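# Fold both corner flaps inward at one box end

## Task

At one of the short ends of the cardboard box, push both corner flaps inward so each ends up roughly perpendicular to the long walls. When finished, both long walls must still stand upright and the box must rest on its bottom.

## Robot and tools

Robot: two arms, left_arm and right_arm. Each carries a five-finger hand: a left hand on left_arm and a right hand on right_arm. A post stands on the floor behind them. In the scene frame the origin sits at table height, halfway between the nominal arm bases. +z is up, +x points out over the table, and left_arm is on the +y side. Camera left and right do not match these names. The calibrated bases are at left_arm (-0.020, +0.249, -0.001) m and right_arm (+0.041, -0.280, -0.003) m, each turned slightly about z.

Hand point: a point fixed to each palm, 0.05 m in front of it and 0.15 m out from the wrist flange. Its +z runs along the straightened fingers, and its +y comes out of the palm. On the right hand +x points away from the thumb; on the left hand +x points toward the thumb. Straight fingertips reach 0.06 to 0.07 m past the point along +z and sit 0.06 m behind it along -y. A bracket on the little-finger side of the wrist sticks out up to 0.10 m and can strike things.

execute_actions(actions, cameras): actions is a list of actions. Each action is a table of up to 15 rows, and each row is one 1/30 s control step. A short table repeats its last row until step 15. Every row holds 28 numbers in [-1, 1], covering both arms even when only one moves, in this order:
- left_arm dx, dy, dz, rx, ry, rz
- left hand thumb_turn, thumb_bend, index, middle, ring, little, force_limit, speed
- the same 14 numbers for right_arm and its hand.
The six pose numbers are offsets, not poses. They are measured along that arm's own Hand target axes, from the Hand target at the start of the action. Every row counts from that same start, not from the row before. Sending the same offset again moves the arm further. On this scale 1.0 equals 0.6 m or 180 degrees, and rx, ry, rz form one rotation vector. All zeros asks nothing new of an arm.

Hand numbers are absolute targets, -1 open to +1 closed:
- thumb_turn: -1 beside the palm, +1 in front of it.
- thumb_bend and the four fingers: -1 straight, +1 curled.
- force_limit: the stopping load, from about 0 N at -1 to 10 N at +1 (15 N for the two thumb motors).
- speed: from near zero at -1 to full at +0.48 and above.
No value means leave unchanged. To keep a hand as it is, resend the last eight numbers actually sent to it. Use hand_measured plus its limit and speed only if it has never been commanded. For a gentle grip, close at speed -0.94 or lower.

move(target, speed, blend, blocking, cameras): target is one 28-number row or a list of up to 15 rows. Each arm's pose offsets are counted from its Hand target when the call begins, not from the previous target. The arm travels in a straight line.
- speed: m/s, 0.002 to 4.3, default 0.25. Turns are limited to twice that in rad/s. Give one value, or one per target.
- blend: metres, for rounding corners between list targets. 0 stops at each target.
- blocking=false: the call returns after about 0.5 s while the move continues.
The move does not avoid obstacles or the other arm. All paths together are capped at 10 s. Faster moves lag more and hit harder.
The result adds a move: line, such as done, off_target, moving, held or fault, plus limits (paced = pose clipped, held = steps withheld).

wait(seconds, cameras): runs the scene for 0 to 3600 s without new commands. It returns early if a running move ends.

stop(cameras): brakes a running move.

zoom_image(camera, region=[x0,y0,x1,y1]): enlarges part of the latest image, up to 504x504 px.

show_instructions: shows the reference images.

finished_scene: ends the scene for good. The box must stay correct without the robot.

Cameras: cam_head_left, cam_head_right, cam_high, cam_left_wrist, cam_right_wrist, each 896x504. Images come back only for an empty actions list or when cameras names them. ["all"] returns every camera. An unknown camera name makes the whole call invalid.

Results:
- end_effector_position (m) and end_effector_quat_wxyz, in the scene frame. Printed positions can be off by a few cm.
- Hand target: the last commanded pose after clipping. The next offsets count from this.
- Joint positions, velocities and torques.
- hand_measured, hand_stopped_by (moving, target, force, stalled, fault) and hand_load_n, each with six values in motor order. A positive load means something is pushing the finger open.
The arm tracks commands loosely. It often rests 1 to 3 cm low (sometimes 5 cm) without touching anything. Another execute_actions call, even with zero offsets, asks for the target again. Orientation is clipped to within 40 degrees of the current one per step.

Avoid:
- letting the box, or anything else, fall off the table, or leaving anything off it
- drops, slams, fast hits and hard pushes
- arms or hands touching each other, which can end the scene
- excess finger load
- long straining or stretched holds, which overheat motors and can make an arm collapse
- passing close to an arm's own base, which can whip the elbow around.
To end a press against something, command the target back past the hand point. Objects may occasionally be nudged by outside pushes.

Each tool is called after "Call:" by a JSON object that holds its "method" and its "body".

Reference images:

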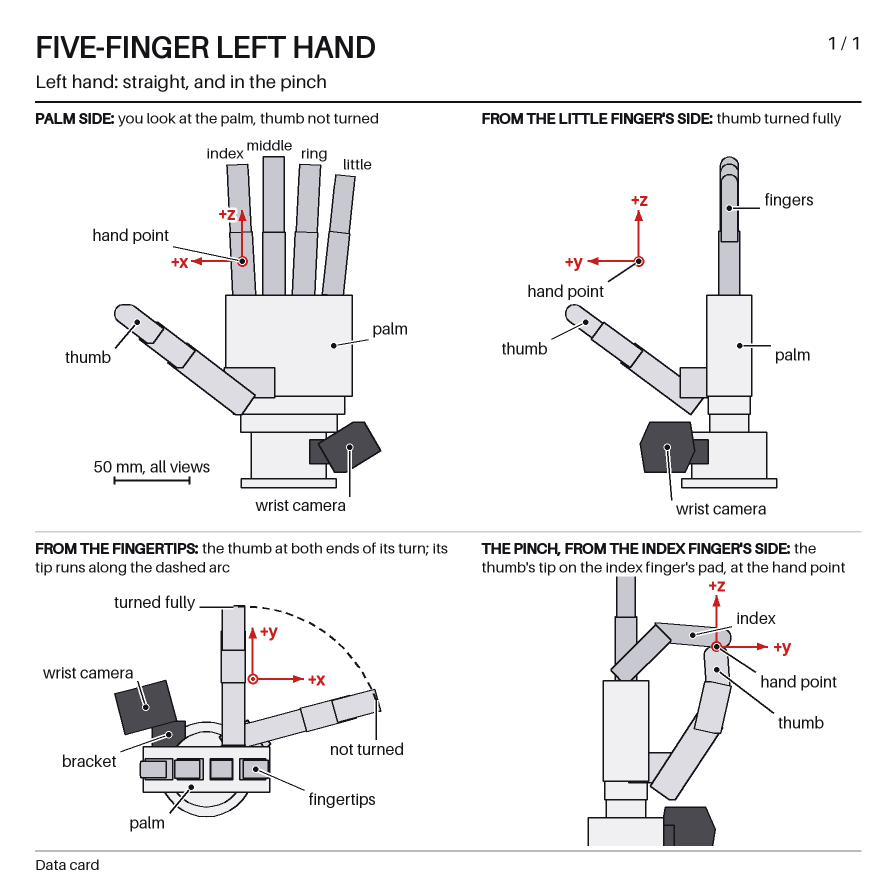

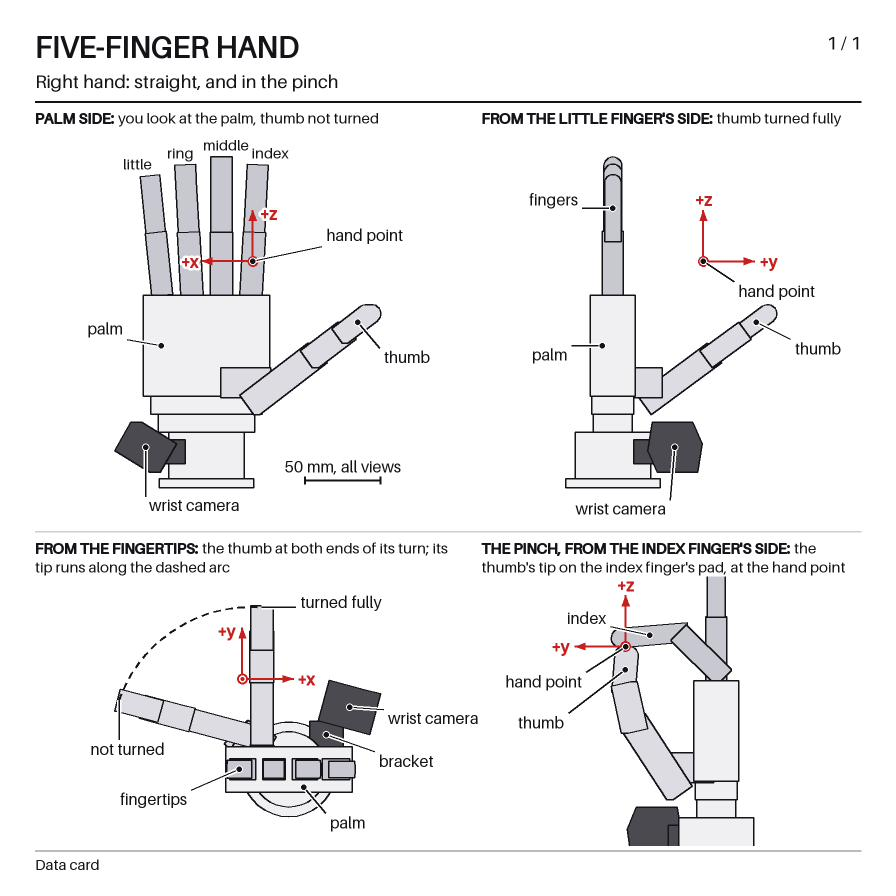

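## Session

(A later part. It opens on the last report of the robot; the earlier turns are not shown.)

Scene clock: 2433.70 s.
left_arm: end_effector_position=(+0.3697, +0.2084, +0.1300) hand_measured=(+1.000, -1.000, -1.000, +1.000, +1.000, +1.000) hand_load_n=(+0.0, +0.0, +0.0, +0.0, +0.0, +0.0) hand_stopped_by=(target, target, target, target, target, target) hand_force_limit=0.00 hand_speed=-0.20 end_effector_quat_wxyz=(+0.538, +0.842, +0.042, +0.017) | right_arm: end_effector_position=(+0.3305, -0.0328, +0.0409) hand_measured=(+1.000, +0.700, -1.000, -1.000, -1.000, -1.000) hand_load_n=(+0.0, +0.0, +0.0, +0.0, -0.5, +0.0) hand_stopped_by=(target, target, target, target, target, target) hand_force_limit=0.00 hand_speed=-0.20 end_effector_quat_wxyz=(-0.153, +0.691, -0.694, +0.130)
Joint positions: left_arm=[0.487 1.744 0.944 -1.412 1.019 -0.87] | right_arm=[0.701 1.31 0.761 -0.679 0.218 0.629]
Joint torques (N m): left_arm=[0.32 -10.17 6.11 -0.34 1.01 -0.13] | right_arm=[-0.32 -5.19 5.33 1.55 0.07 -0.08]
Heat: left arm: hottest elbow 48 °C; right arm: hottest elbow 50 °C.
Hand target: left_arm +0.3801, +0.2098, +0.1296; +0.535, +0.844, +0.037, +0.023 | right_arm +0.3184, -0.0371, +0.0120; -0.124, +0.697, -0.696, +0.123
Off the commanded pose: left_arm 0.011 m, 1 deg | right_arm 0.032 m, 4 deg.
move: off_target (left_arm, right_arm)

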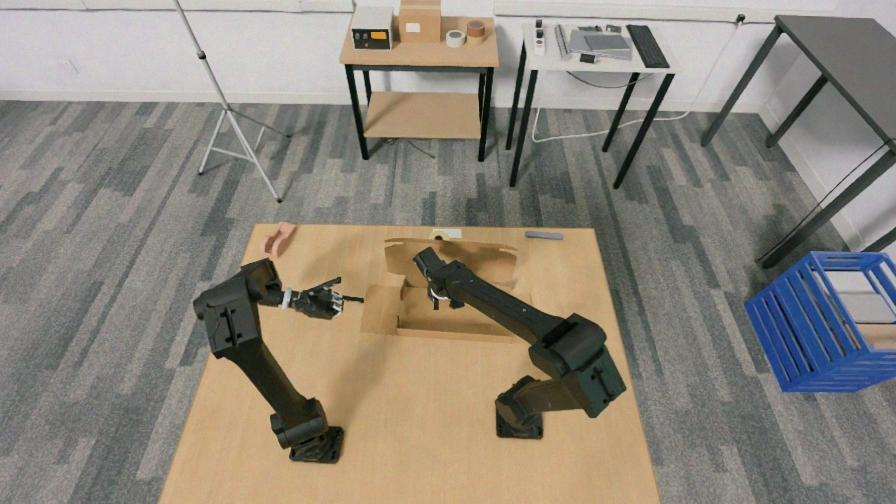

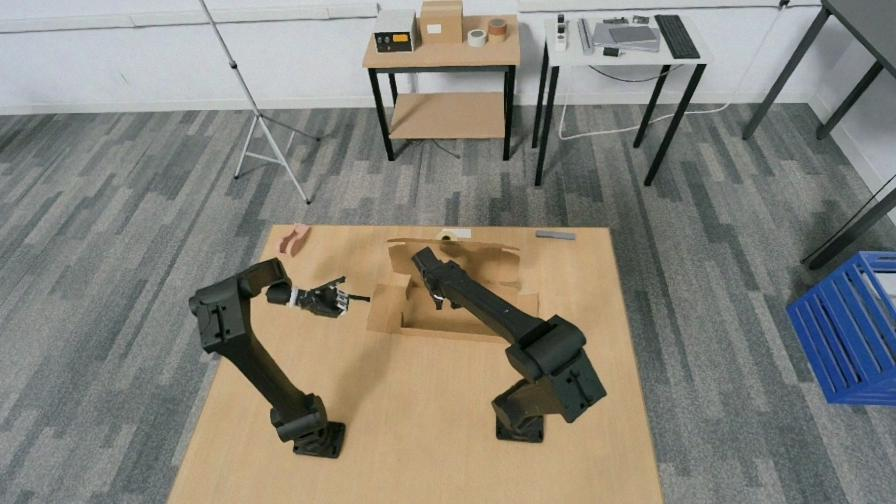

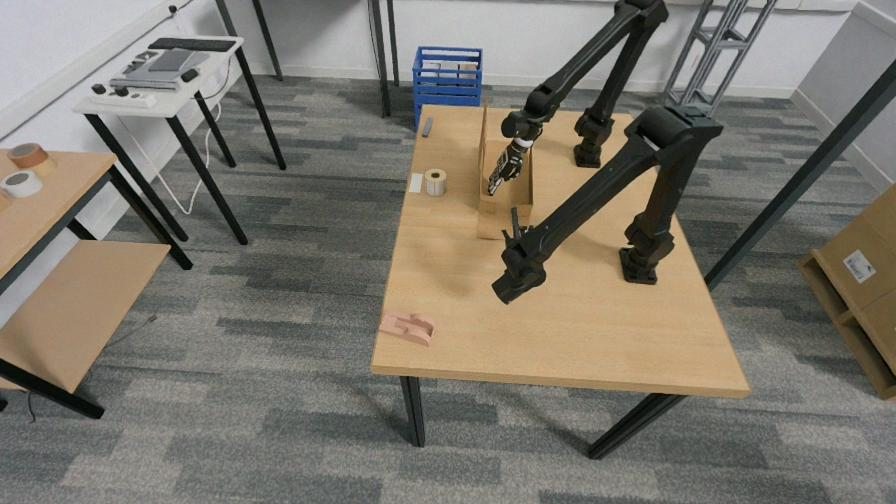

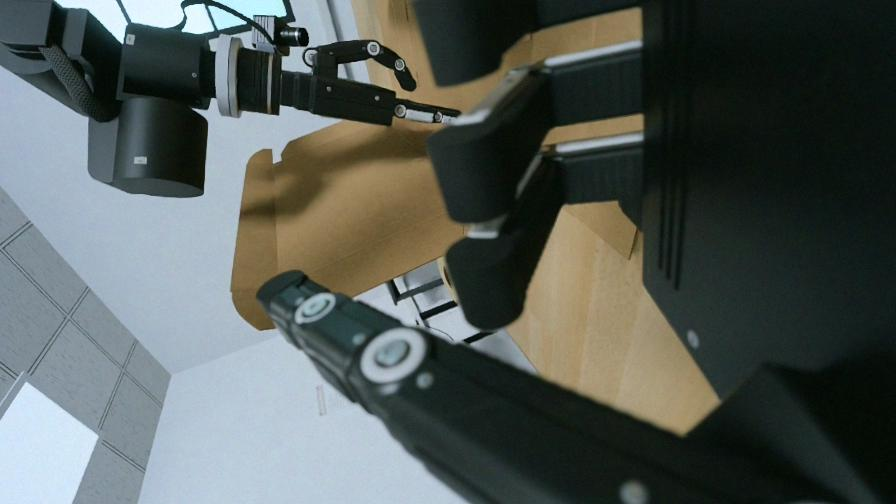

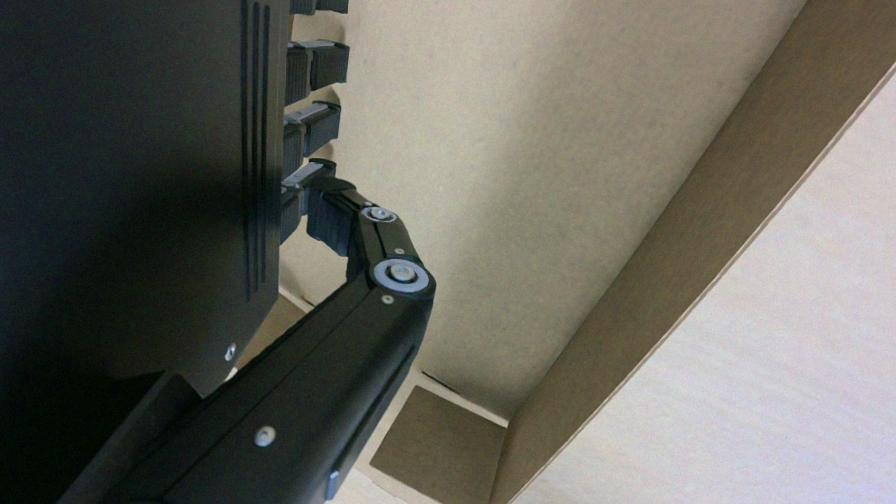

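Call:
{"method": "move", "body": {"target": [[0.0262,0.042,0.157,0,0,0, 1,-1,-1,1,1,1,0,-0.2, 0,0,0,0,0,0, 1,0.7,-1,-1,-1,-1,0,-0.2],[0.0107,0.0605,0.1967,0,0,0, 1,-1,-1,1,1,1,0,-0.2, 0,0,0,0,0,0, 1,0.7,-1,-1,-1,-1,0,-0.2],[0.004,0.0767,0.231,0,0,0, 1,-1,-1,1,1,1,0,-0.2, 0,0,0,0,0,0, 1,0.7,-1,-1,-1,-1,0,-0.2],[0.0088,0.0853,0.2497,0,0,0, 1,-1,-1,1,1,1,0,-0.2, 0,0,0,0,0,0, 1,0.7,-1,-1,-1,-1,0,-0.2]], "speed": [0.1,0.05,0.05,0.05], "blend": [0.004,0.004,0.004,0], "cameras": ["cam_right_wrist","cam_head_left","cam_left_wrist"]}}

Call:
{"method": "zoom_image", "body": {"camera": "cam_head_left", "region": [350, 225, 470, 345]}}

Scene clock: 2459.90 s.
left_arm: end_effector_position=(+0.4024, +0.0604, +0.1116) hand_measured=(+1.000, -1.000, -1.000, +1.000, +1.000, +1.000) hand_load_n=(+0.0, +0.0, +0.0, +0.0, +0.0, +0.0) hand_stopped_by=(target, target, target, target, target, target) hand_force_limit=0.00 hand_speed=-0.20 end_effector_quat_wxyz=(+0.536, +0.843, +0.044, +0.024) | right_arm: end_effector_position=(+0.3305, -0.0327, +0.0409) hand_measured=(+1.000, +0.700, -1.000, -1.000, -1.000, -1.000) hand_load_n=(+0.0, +0.0, +0.5, +0.0, +0.0, +0.0) hand_stopped_by=(target, target, target, target, target, target) hand_force_limit=0.00 hand_speed=-0.20 end_effector_quat_wxyz=(-0.153, +0.691, -0.694, +0.130)
Joint positions: left_arm=[0.079 1.632 0.769 -0.56 1.127 -1.742] | right_arm=[0.701 1.31 0.761 -0.679 0.218 0.63]
Joint torques (N m): left_arm=[-0.32 -10.99 4.46 0.76 1 -0.12] | right_arm=[-0.15 -5.42 5.29 1.52 0.06 -0.07]
Heat: left arm: hottest elbow 45 °C; right arm: hottest elbow 49 °C.
Hand target: left_arm +0.3991, +0.0533, +0.1122; +0.535, +0.844, +0.037, +0.023 | right_arm +0.3184, -0.0371, +0.0120; -0.124, +0.697, -0.696, +0.123
Off the commanded pose: left_arm 0.008 m, 1 deg | right_arm 0.032 m, 4 deg.
move: done
Images, in order (width x height): cam_head_left 896x504, cam_left_wrist 896x504, cam_right_wrist 896x504.

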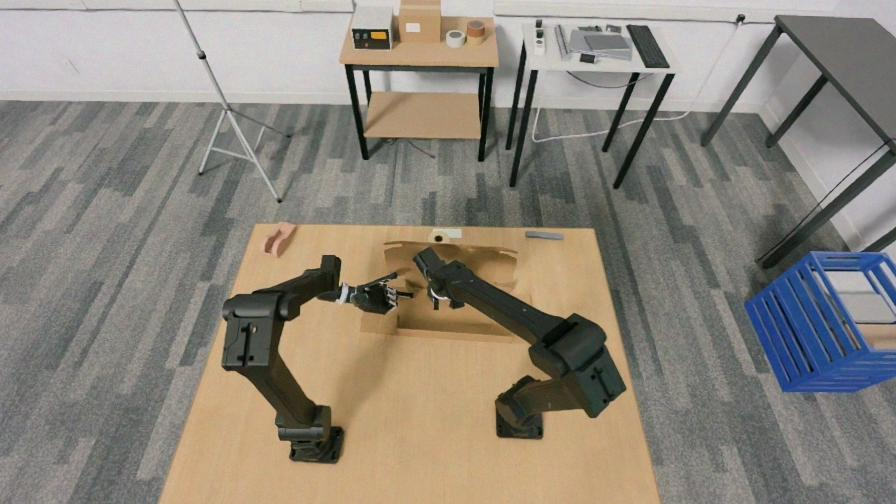

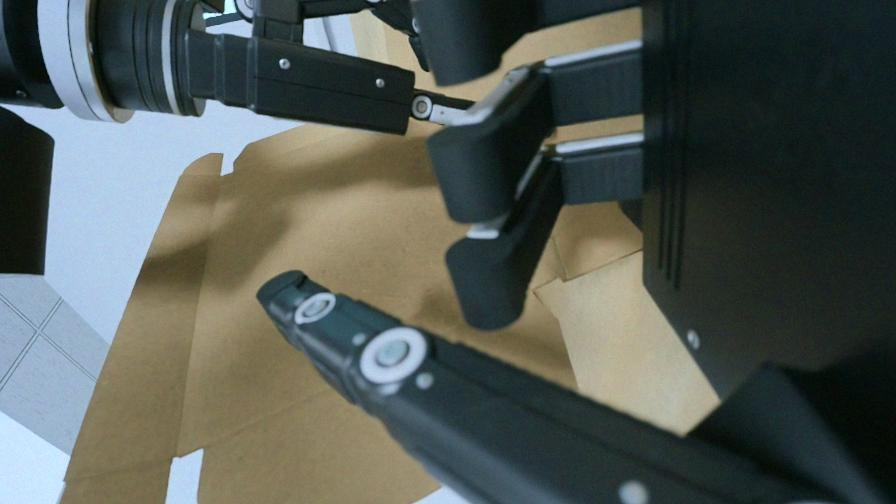

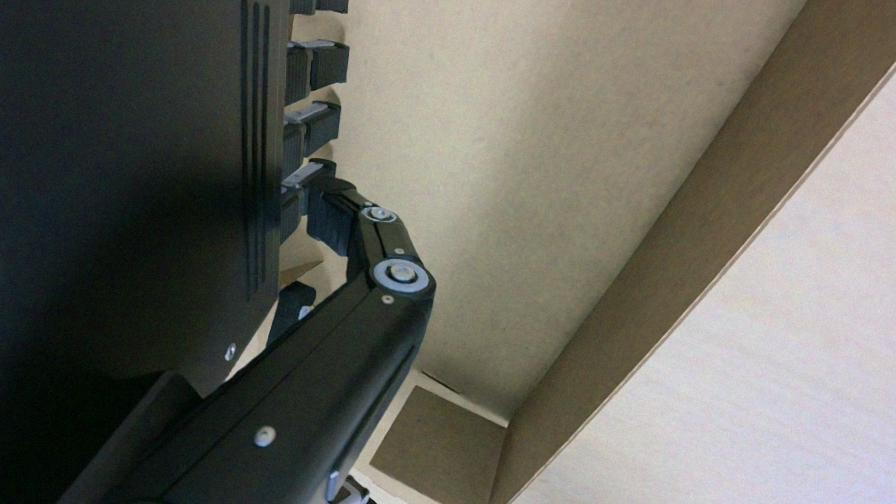

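Scaled by 4.200.

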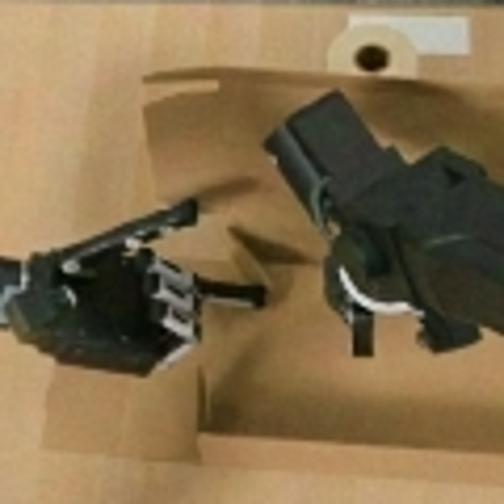

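Call:
{"method": "move", "body": {"target": [[0.0135,0.0075,0.0162,0,0,0, 1,-1,-1,1,1,1,0,-0.2, 0,0,0,0,0,0, 1,0.7,-1,-1,-1,-1,0,-0.2],[0.0292,0.0123,0.0265,0,0,0, 1,-1,-1,1,1,1,0,-0.2, 0,0,0,0,0,0, 1,0.7,-1,-1,-1,-1,0,-0.2],[0.0805,0.0153,0.0328,0,0,0, 1,-1,-1,1,1,1,0,-0.2, 0,0,0,0,0,0, 1,0.7,-1,-1,-1,-1,0,-0.2]], "speed": [0.05,0.05,0.05], "blend": [0.004,0.004,0], "cameras": ["cam_right_wrist","cam_head_left","cam_high"]}}

Call:
{"method": "zoom_image", "body": {"camera": "cam_head_left", "region": [350, 225, 470, 345]}}

Scene clock: 2471.97 s.
left_arm: end_effector_position=(+0.4340, +0.0388, +0.1097) hand_measured=(+1.000, -1.000, -1.000, +1.000, +1.000, +1.000) hand_load_n=(+0.0, +0.0, -1.0, +0.0, +0.0, +0.0) hand_stopped_by=(target, target, target, target, target, target) hand_force_limit=0.00 hand_speed=-0.20 end_effector_quat_wxyz=(+0.536, +0.843, +0.039, +0.018) | right_arm: end_effector_position=(+0.3339, -0.0314, +0.0398) hand_measured=(+1.000, +0.700, -1.000, -1.000, -1.000, -1.000) hand_load_n=(+0.0, +0.5, +0.0, +0.0, +0.0, +0.0) hand_stopped_by=(target, target, target, target, target, target) hand_force_limit=0.00 hand_speed=-0.20 end_effector_quat_wxyz=(-0.158, +0.689, -0.695, +0.133)
Joint positions: left_arm=[0.025 1.697 0.848 -0.494 1.12 -1.836] | right_arm=[0.701 1.315 0.761 -0.664 0.224 0.631]
Joint torques (N m): left_arm=[0.26 -10.4 7.94 0.55 0.9 -0.16] | right_arm=[-0.32 -6.12 5.33 0.98 -0.16 -0.06]
Heat: left arm: hottest elbow 45 °C; right arm: hottest elbow 48 °C.
Hand target: left_arm +0.4491, +0.0360, +0.1121; +0.535, +0.844, +0.037, +0.023 | right_arm +0.3184, -0.0371, +0.0119; -0.124, +0.697, -0.696, +0.123
Off the commanded pose: left_arm 0.016 m, 1 deg | right_arm 0.032 m, 4 deg.
move: off_target (left_arm)
Images, in order (width x height): cam_head_left 896x504, cam_high 896x504, cam_right_wrist 896x504.

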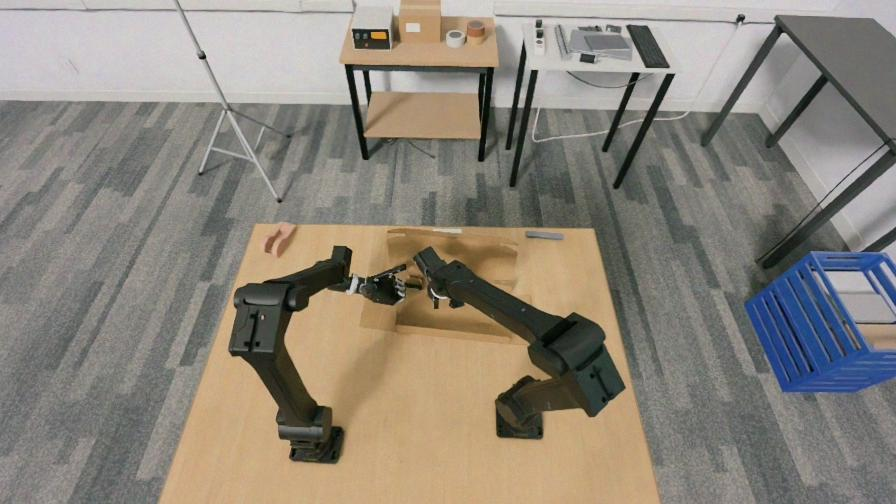

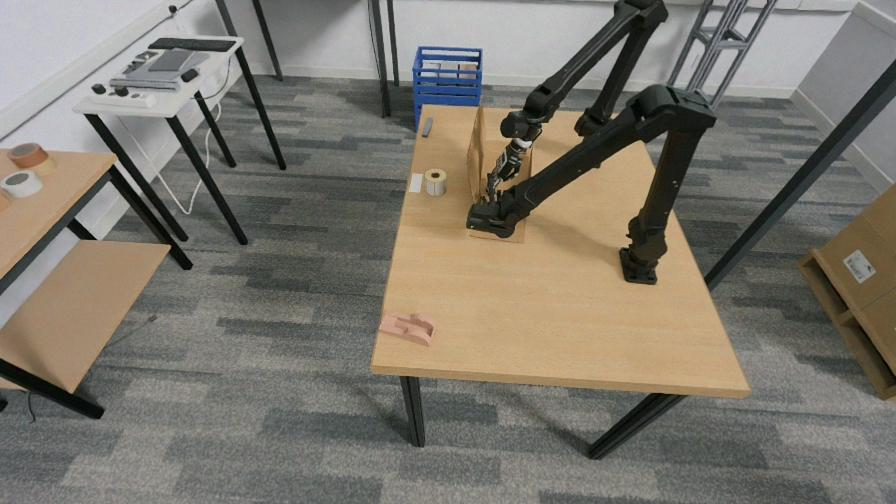

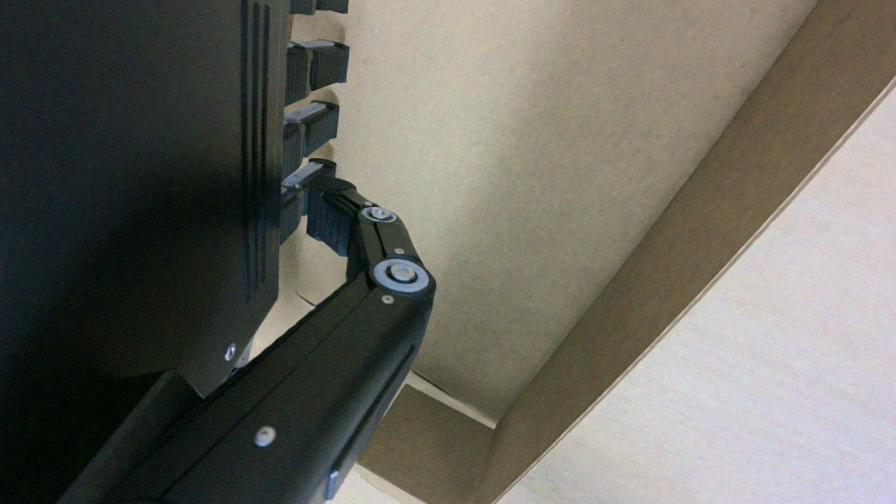

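Scaled by 4.200.

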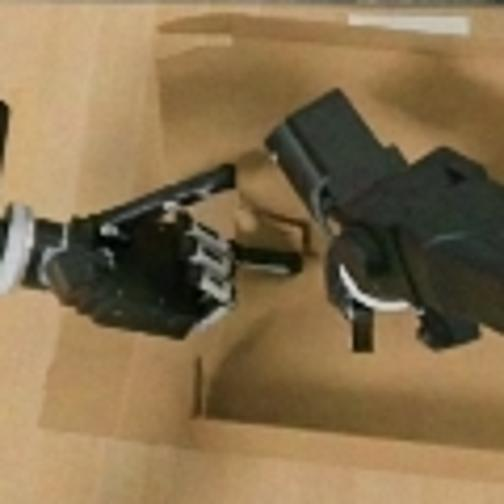

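Call:
{"method": "move", "body": {"target": [[0,0,0,0,0,0, 1,-1,-1,1,1,1,0,-0.2, 0,0.0098,0.027,0,0,0, 1,0.7,-1,-1,-1,-1,0,-0.2],[0.025,0.0006,0.002,0,0,0, 1,-1,-1,1,1,1,0,-0.2, 0,0.0098,0.027,0,0,0, 1,0.7,-1,-1,-1,-1,0,-0.2]], "speed": [0.05,0.05], "cameras": ["cam_right_wrist","cam_head_left","cam_high"]}}

Call:
{"method": "zoom_image", "body": {"camera": "cam_head_left", "region": [350, 225, 470, 345]}}

Scene clock: 2484.37 s.
left_arm: end_effector_position=(+0.4499, +0.0382, +0.1100) hand_measured=(+1.000, -1.000, -1.000, +1.000, +1.000, +1.000) hand_load_n=(+0.0, +0.0, -0.5, +0.0, +0.0, +0.0) hand_stopped_by=(target, target, target, target, target, target) hand_force_limit=0.00 hand_speed=-0.20 end_effector_quat_wxyz=(+0.537, +0.843, +0.038, +0.021) | right_arm: end_effector_position=(+0.3412, -0.0288, +0.0359) hand_measured=(+1.000, +0.700, -1.000, -1.000, -1.000, -1.000) hand_load_n=(+0.0, +0.0, +0.0, +0.5, +0.0, +0.0) hand_stopped_by=(target, target, target, target, target, target) hand_force_limit=0.00 hand_speed=-0.20 end_effector_quat_wxyz=(-0.172, +0.684, -0.695, +0.140)
Joint positions: left_arm=[0.025 1.728 0.893 -0.499 1.12 -1.839] | right_arm=[0.701 1.321 0.748 -0.613 0.236 0.633]
Joint torques (N m): left_arm=[0.91 -10.81 8.01 0.34 0.88 -0.08] | right_arm=[-0.26 -4.37 4.56 0.92 -0.61 -0.08]
Heat: left arm: hottest elbow 45 °C; right arm: hottest elbow 48 °C.
Hand target: left_arm +0.4641, +0.0361, +0.1118; +0.535, +0.844, +0.037, +0.023 | right_arm +0.3184, -0.0371, -0.0053; -0.123, +0.697, -0.696, +0.123
Off the commanded pose: left_arm 0.015 m, 0 deg | right_arm 0.048 m, 6 deg.
move: off_target (left_arm, right_arm)
Images, in order (width x height): cam_head_left 896x504, cam_high 896x504, cam_right_wrist 896x504.

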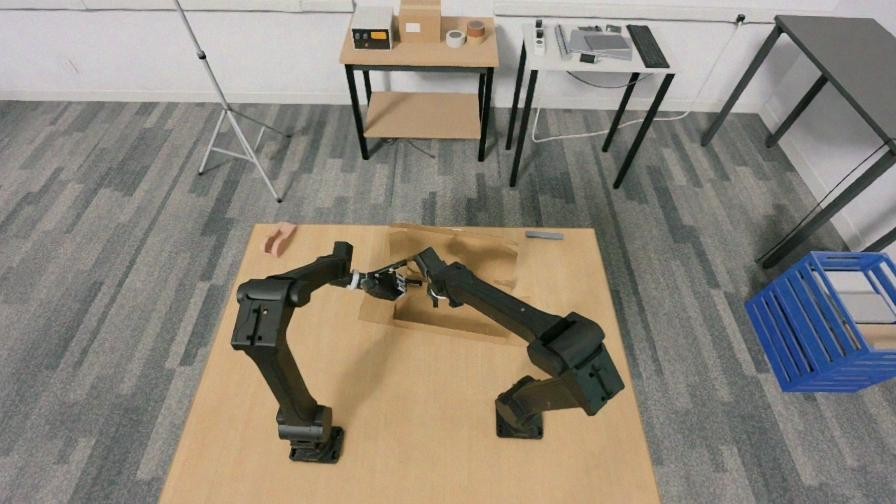

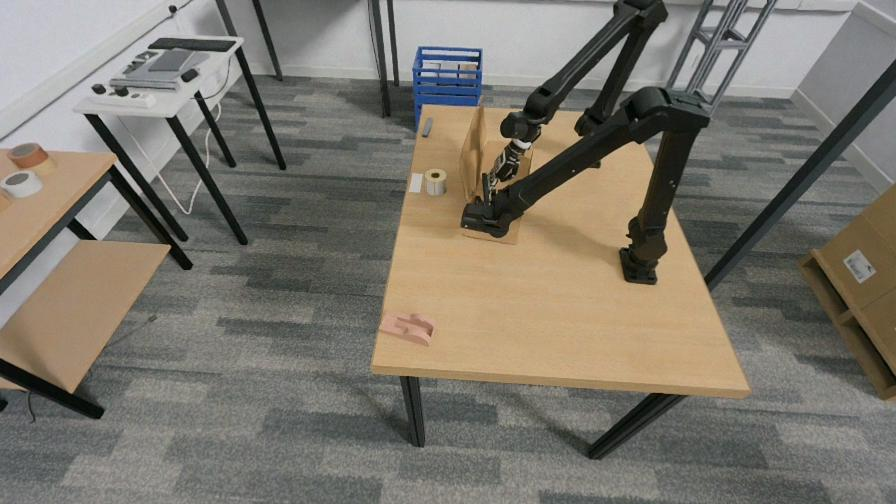

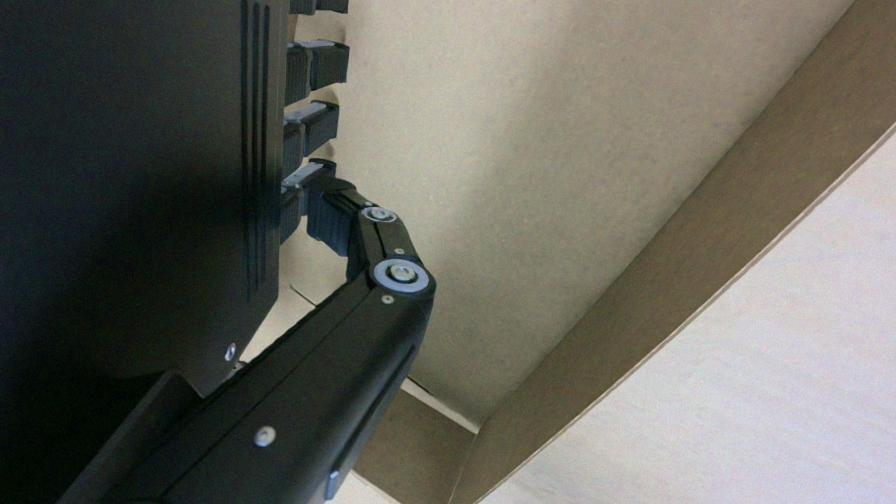

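Scaled by 4.200.

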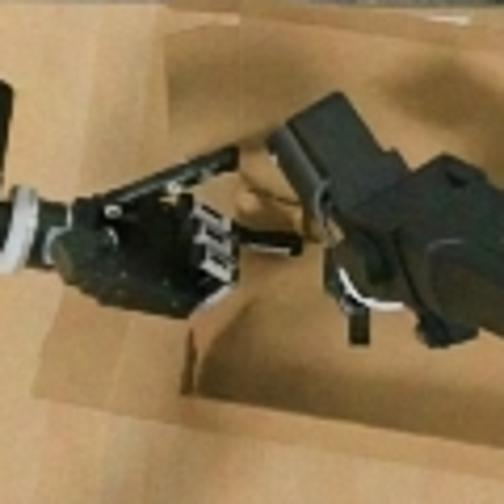

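Call:
{"method": "move", "body": {"target": [[-0.0672,-0.0067,-0.0145,0,0,0, 1,-1,-1,1,1,1,0,-0.2, 0,0,0,0,0,0, 1,0.7,-1,-1,-1,-1,0,-0.2],[-0.0968,-0.0255,-0.0547,0,0,0, 1,-1,-1,1,1,1,0,-0.2, 0,0,0,0,0,0, 1,0.7,-1,-1,-1,-1,0,-0.2],[-0.1075,-0.0542,-0.1162,0,0,0, 1,-1,-1,1,1,1,0,-0.2, 0,0,0,0,0,0, 1,0.7,-1,-1,-1,-1,0,-0.2],[-0.102,-0.1057,-0.2263,0,0,0, 1,-1,-1,1,1,1,0,-0.2, 0,0,0,0,0,0, 1,0.7,-1,-1,-1,-1,0,-0.2]], "speed": [0.05,0.05,0.08,0.1], "blend": [0.006,0.006,0.006,0], "cameras": ["cam_right_wrist","cam_head_left","cam_head_right","cam_high"]}}

Call:
{"method": "zoom_image", "body": {"camera": "cam_head_left", "region": [370, 235, 450, 325]}}

Call:
{"method": "zoom_image", "body": {"camera": "cam_head_right", "region": [370, 235, 450, 325]}}

Scene clock: 2529.87 s.
left_arm: end_effector_position=(+0.3829, +0.1755, +0.1122) hand_measured=(+1.000, -1.000, -1.000, +1.000, +1.000, +1.000) hand_load_n=(+0.0, +0.0, +0.0, +0.0, +0.0, +0.0) hand_stopped_by=(target, target, target, target, target, target) hand_force_limit=0.00 hand_speed=-0.20 end_effector_quat_wxyz=(+0.536, +0.843, +0.038, +0.023) | right_arm: end_effector_position=(+0.3411, -0.0287, +0.0359) hand_measured=(+1.000, +0.700, -1.000, -1.000, -1.000, -1.000) hand_load_n=(+0.0, +0.5, +0.0, +0.0, +0.0, +0.0) hand_stopped_by=(target, target, target, target, target, target) hand_force_limit=0.00 hand_speed=-0.20 end_effector_quat_wxyz=(-0.172, +0.684, -0.695, +0.140)
Joint positions: left_arm=[0.393 1.749 0.907 -1.219 1.069 -1.028] | right_arm=[0.701 1.321 0.748 -0.613 0.235 0.633]
Joint torques (N m): left_arm=[0.38 -10.11 6.13 -1.16 0.74 0.06] | right_arm=[-0.03 -4.13 4.45 1.03 -0.63 -0.1]
Heat: left arm: hottest elbow 46 °C; right arm: hottest elbow 45 °C.
Hand target: left_arm +0.3902, +0.1800, +0.1123; +0.535, +0.844, +0.037, +0.023 | right_arm +0.3184, -0.0371, -0.0053; -0.123, +0.697, -0.696, +0.123
Off the commanded pose: left_arm 0.009 m, 0 deg | right_arm 0.048 m, 6 deg.
move: done
Images, in order (width x height): cam_head_left 896x504, cam_head_right 896x504, cam_high 896x504, cam_right_wrist 896x504.

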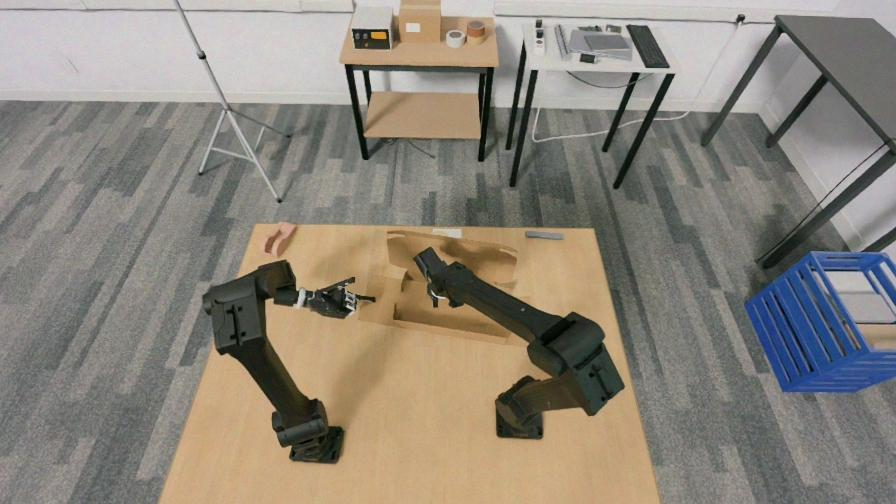

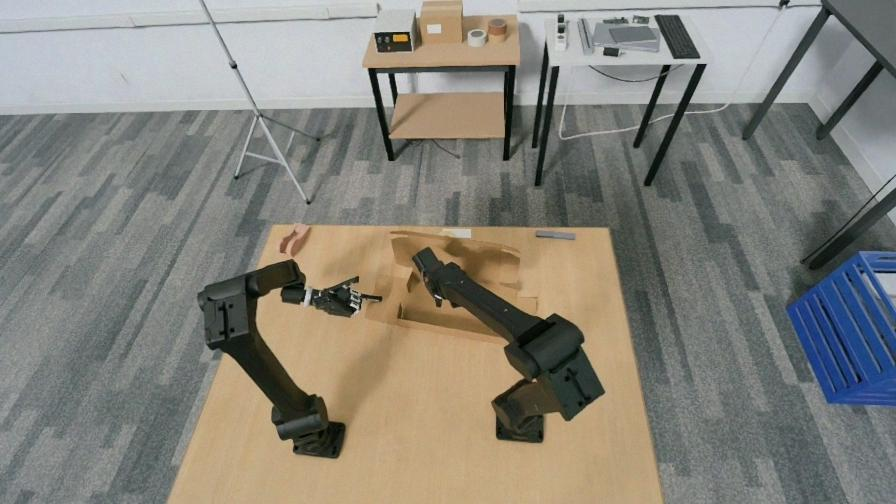

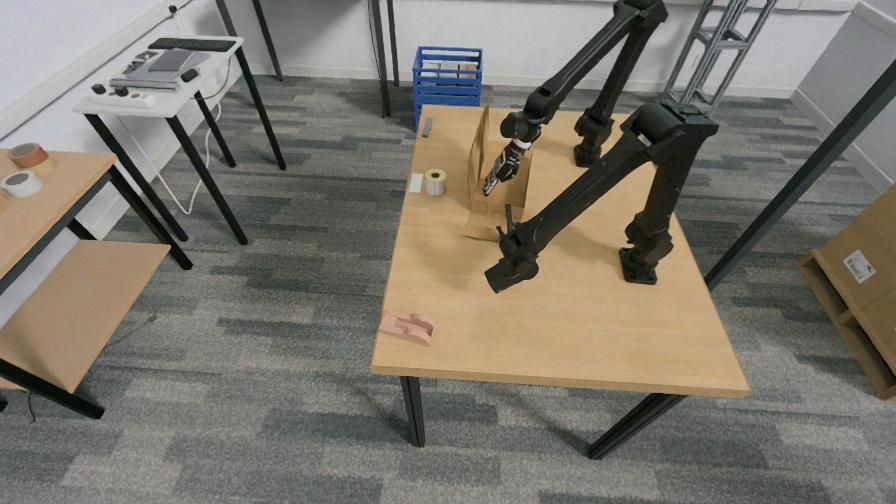

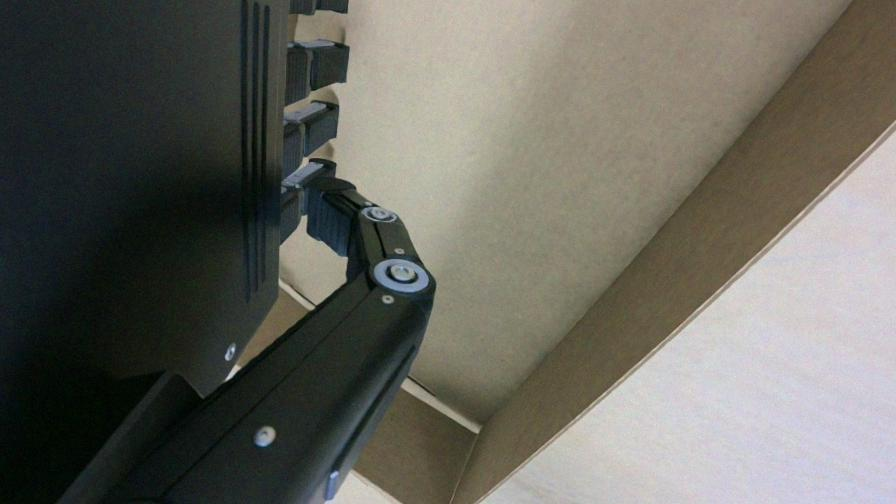

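Scaled by 5.600.

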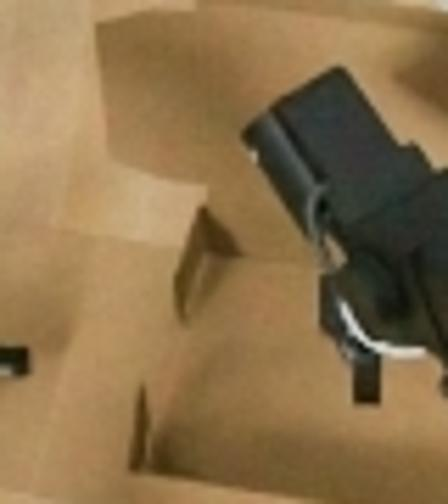

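Scaled by 5.600.

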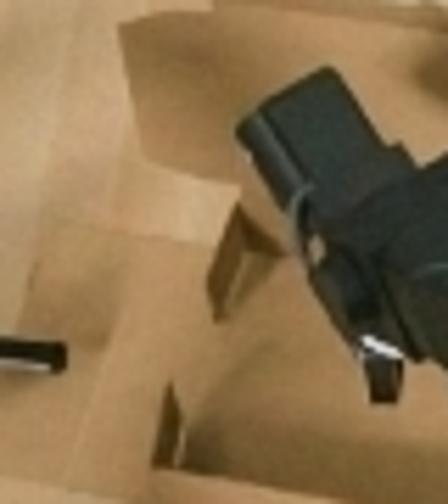

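Call:
{"method": "move", "body": {"target": [[0,0,0,0,0,0, 1,-1,-1,1,1,1,0,-0.2, 0,-0.0314,-0.0862,0,0,0, 1,0.7,-1,-1,-1,-1,0,-0.2],[-0.2,0.06,-0.3,0,0,0, 1,-1,-1,1,1,1,0,-0.2, 0.02,-0.12,-0.36,0,0,0, 1,0.7,-1,-1,-1,-1,0,-0.2],[-0.2,0.06,-0.3,0,0,0, 1,-1,-1,1,1,1,0,-0.2, 0.3,0.15,-0.42,0,0,0, 1,0.7,-1,-1,-1,-1,0,-0.2]], "speed": [0.05,0.15,0.2], "cameras": ["all"]}}

Call:
{"method": "zoom_image", "body": {"camera": "cam_head_left", "region": [350, 220, 530, 350]}}

Call:
{"method": "zoom_image", "body": {"camera": "cam_head_left", "region": [370, 260, 430, 330]}}

Call:
{"method": "zoom_image", "body": {"camera": "cam_high", "region": [455, 90, 555, 250]}}

Scene clock: 2563.37 s.
left_arm: end_effector_position=(+0.2629, +0.3171, +0.2192) hand_measured=(+1.000, -1.000, -1.000, +1.000, +1.000, +1.000) hand_load_n=(+0.0, +0.0, +0.0, +0.0, +0.0, +0.0) hand_stopped_by=(target, target, target, target, target, target) hand_force_limit=0.00 hand_speed=-0.20 end_effector_quat_wxyz=(+0.424, +0.889, +0.092, +0.150) | right_arm: end_effector_position=(+0.1510, -0.2146, +0.2027) hand_measured=(+1.000, +0.700, -1.000, -1.000, -1.000, -1.000) hand_load_n=(+0.0, +0.0, +0.0, +0.0, +0.0, +0.0) hand_stopped_by=(target, target, target, target, target, target) hand_force_limit=0.00 hand_speed=-0.20 end_effector_quat_wxyz=(-0.128, +0.696, -0.696, +0.124)
Joint positions: left_arm=[0.966 1.327 0.872 -1.661 0.799 -0.63] | right_arm=[0.367 0.47 0.778 -1.537 0.109 0.311]
Joint torques (N m): left_arm=[1.26 -7.24 5.63 -1.21 0.57 0.06] | right_arm=[-1.61 0.26 7.86 0.66 0.03 -0.26]
Heat: left arm: hottest elbow 45 °C; right arm: hottest elbow 46 °C.
Hand target: left_arm +0.2578, +0.3165, +0.2215; +0.535, +0.844, +0.037, +0.023 | right_arm +0.1476, -0.2174, +0.2005; -0.124, +0.697, -0.696, +0.123
Off the commanded pose: left_arm 0.006 m, 21 deg | right_arm 0.005 m, 1 deg.
joint sent to its limit (left arm) — joint 4 (wrist pitch), lower limit. The joint targets are off in orientation, not in position.
move: off_target (left_arm)

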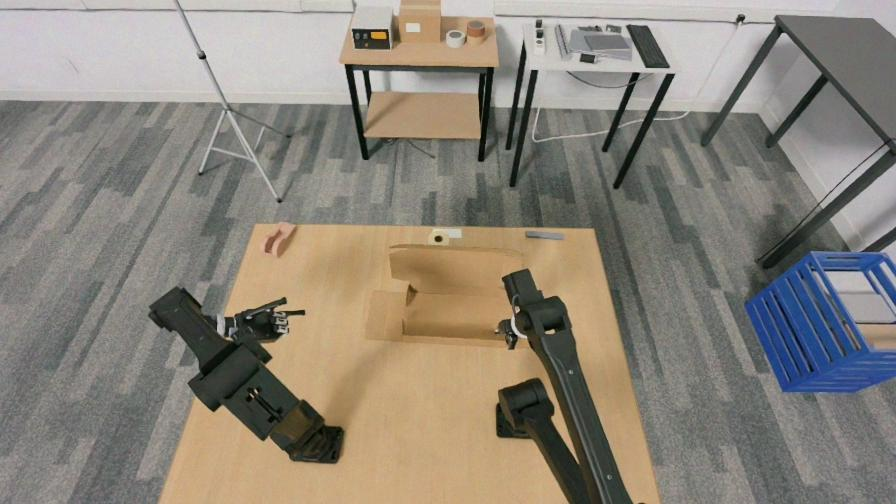

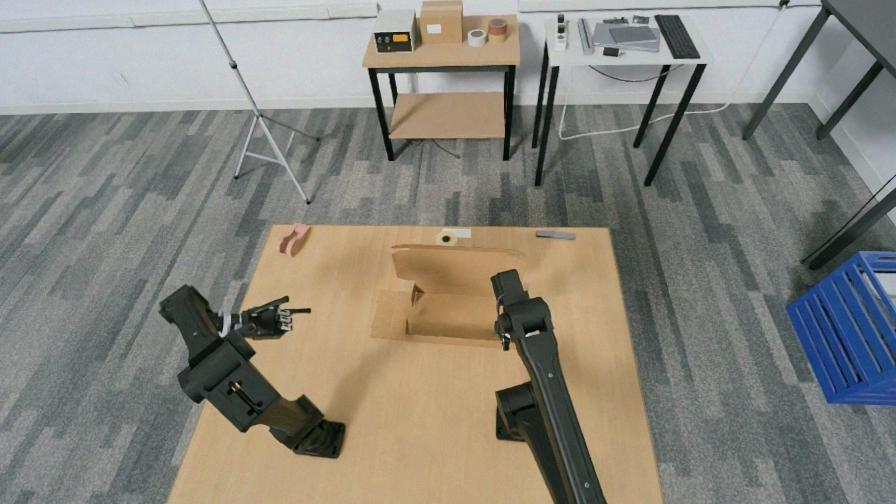

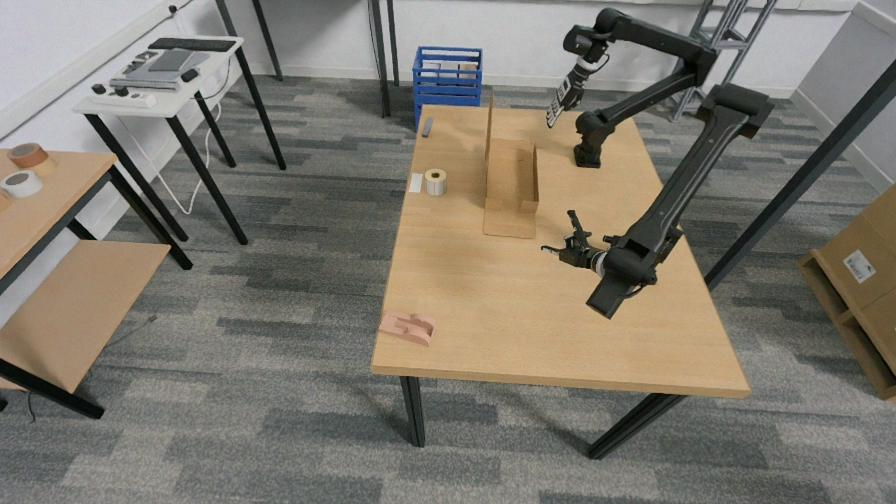

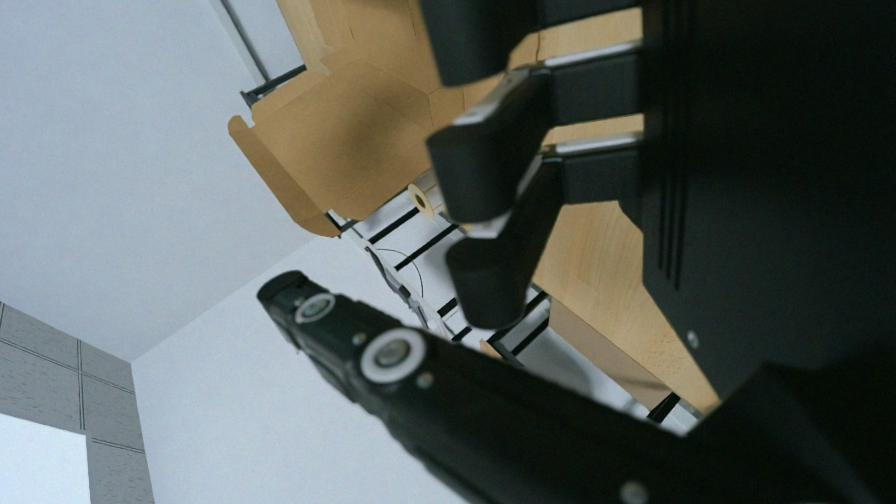

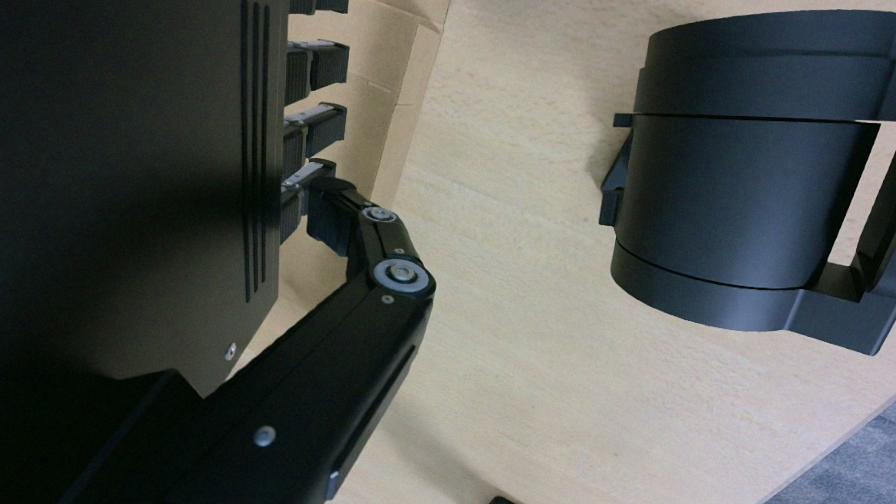

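Scaled by 2.800.

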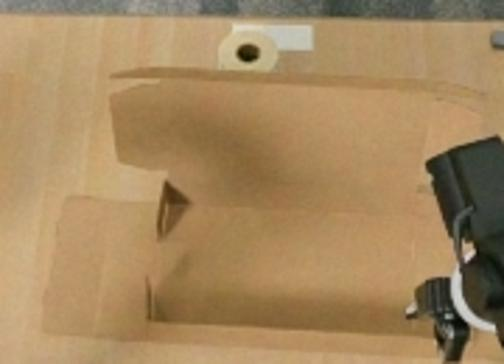

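Scaled by 7.200.

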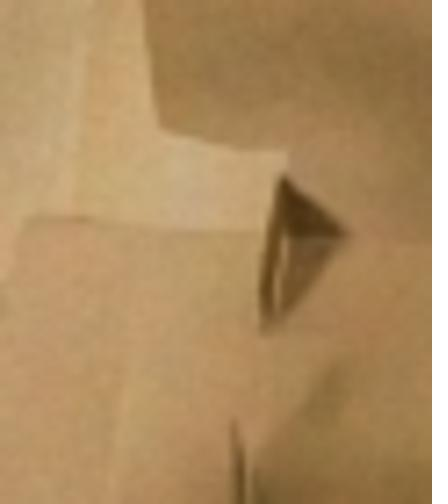

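Scaled by 3.150.

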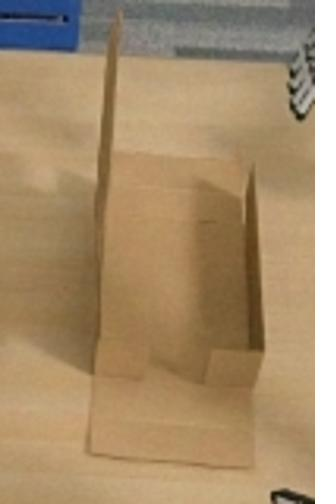

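Call:
{"method": "finished_scene", "body": {}}

The scene is finished: the task was done.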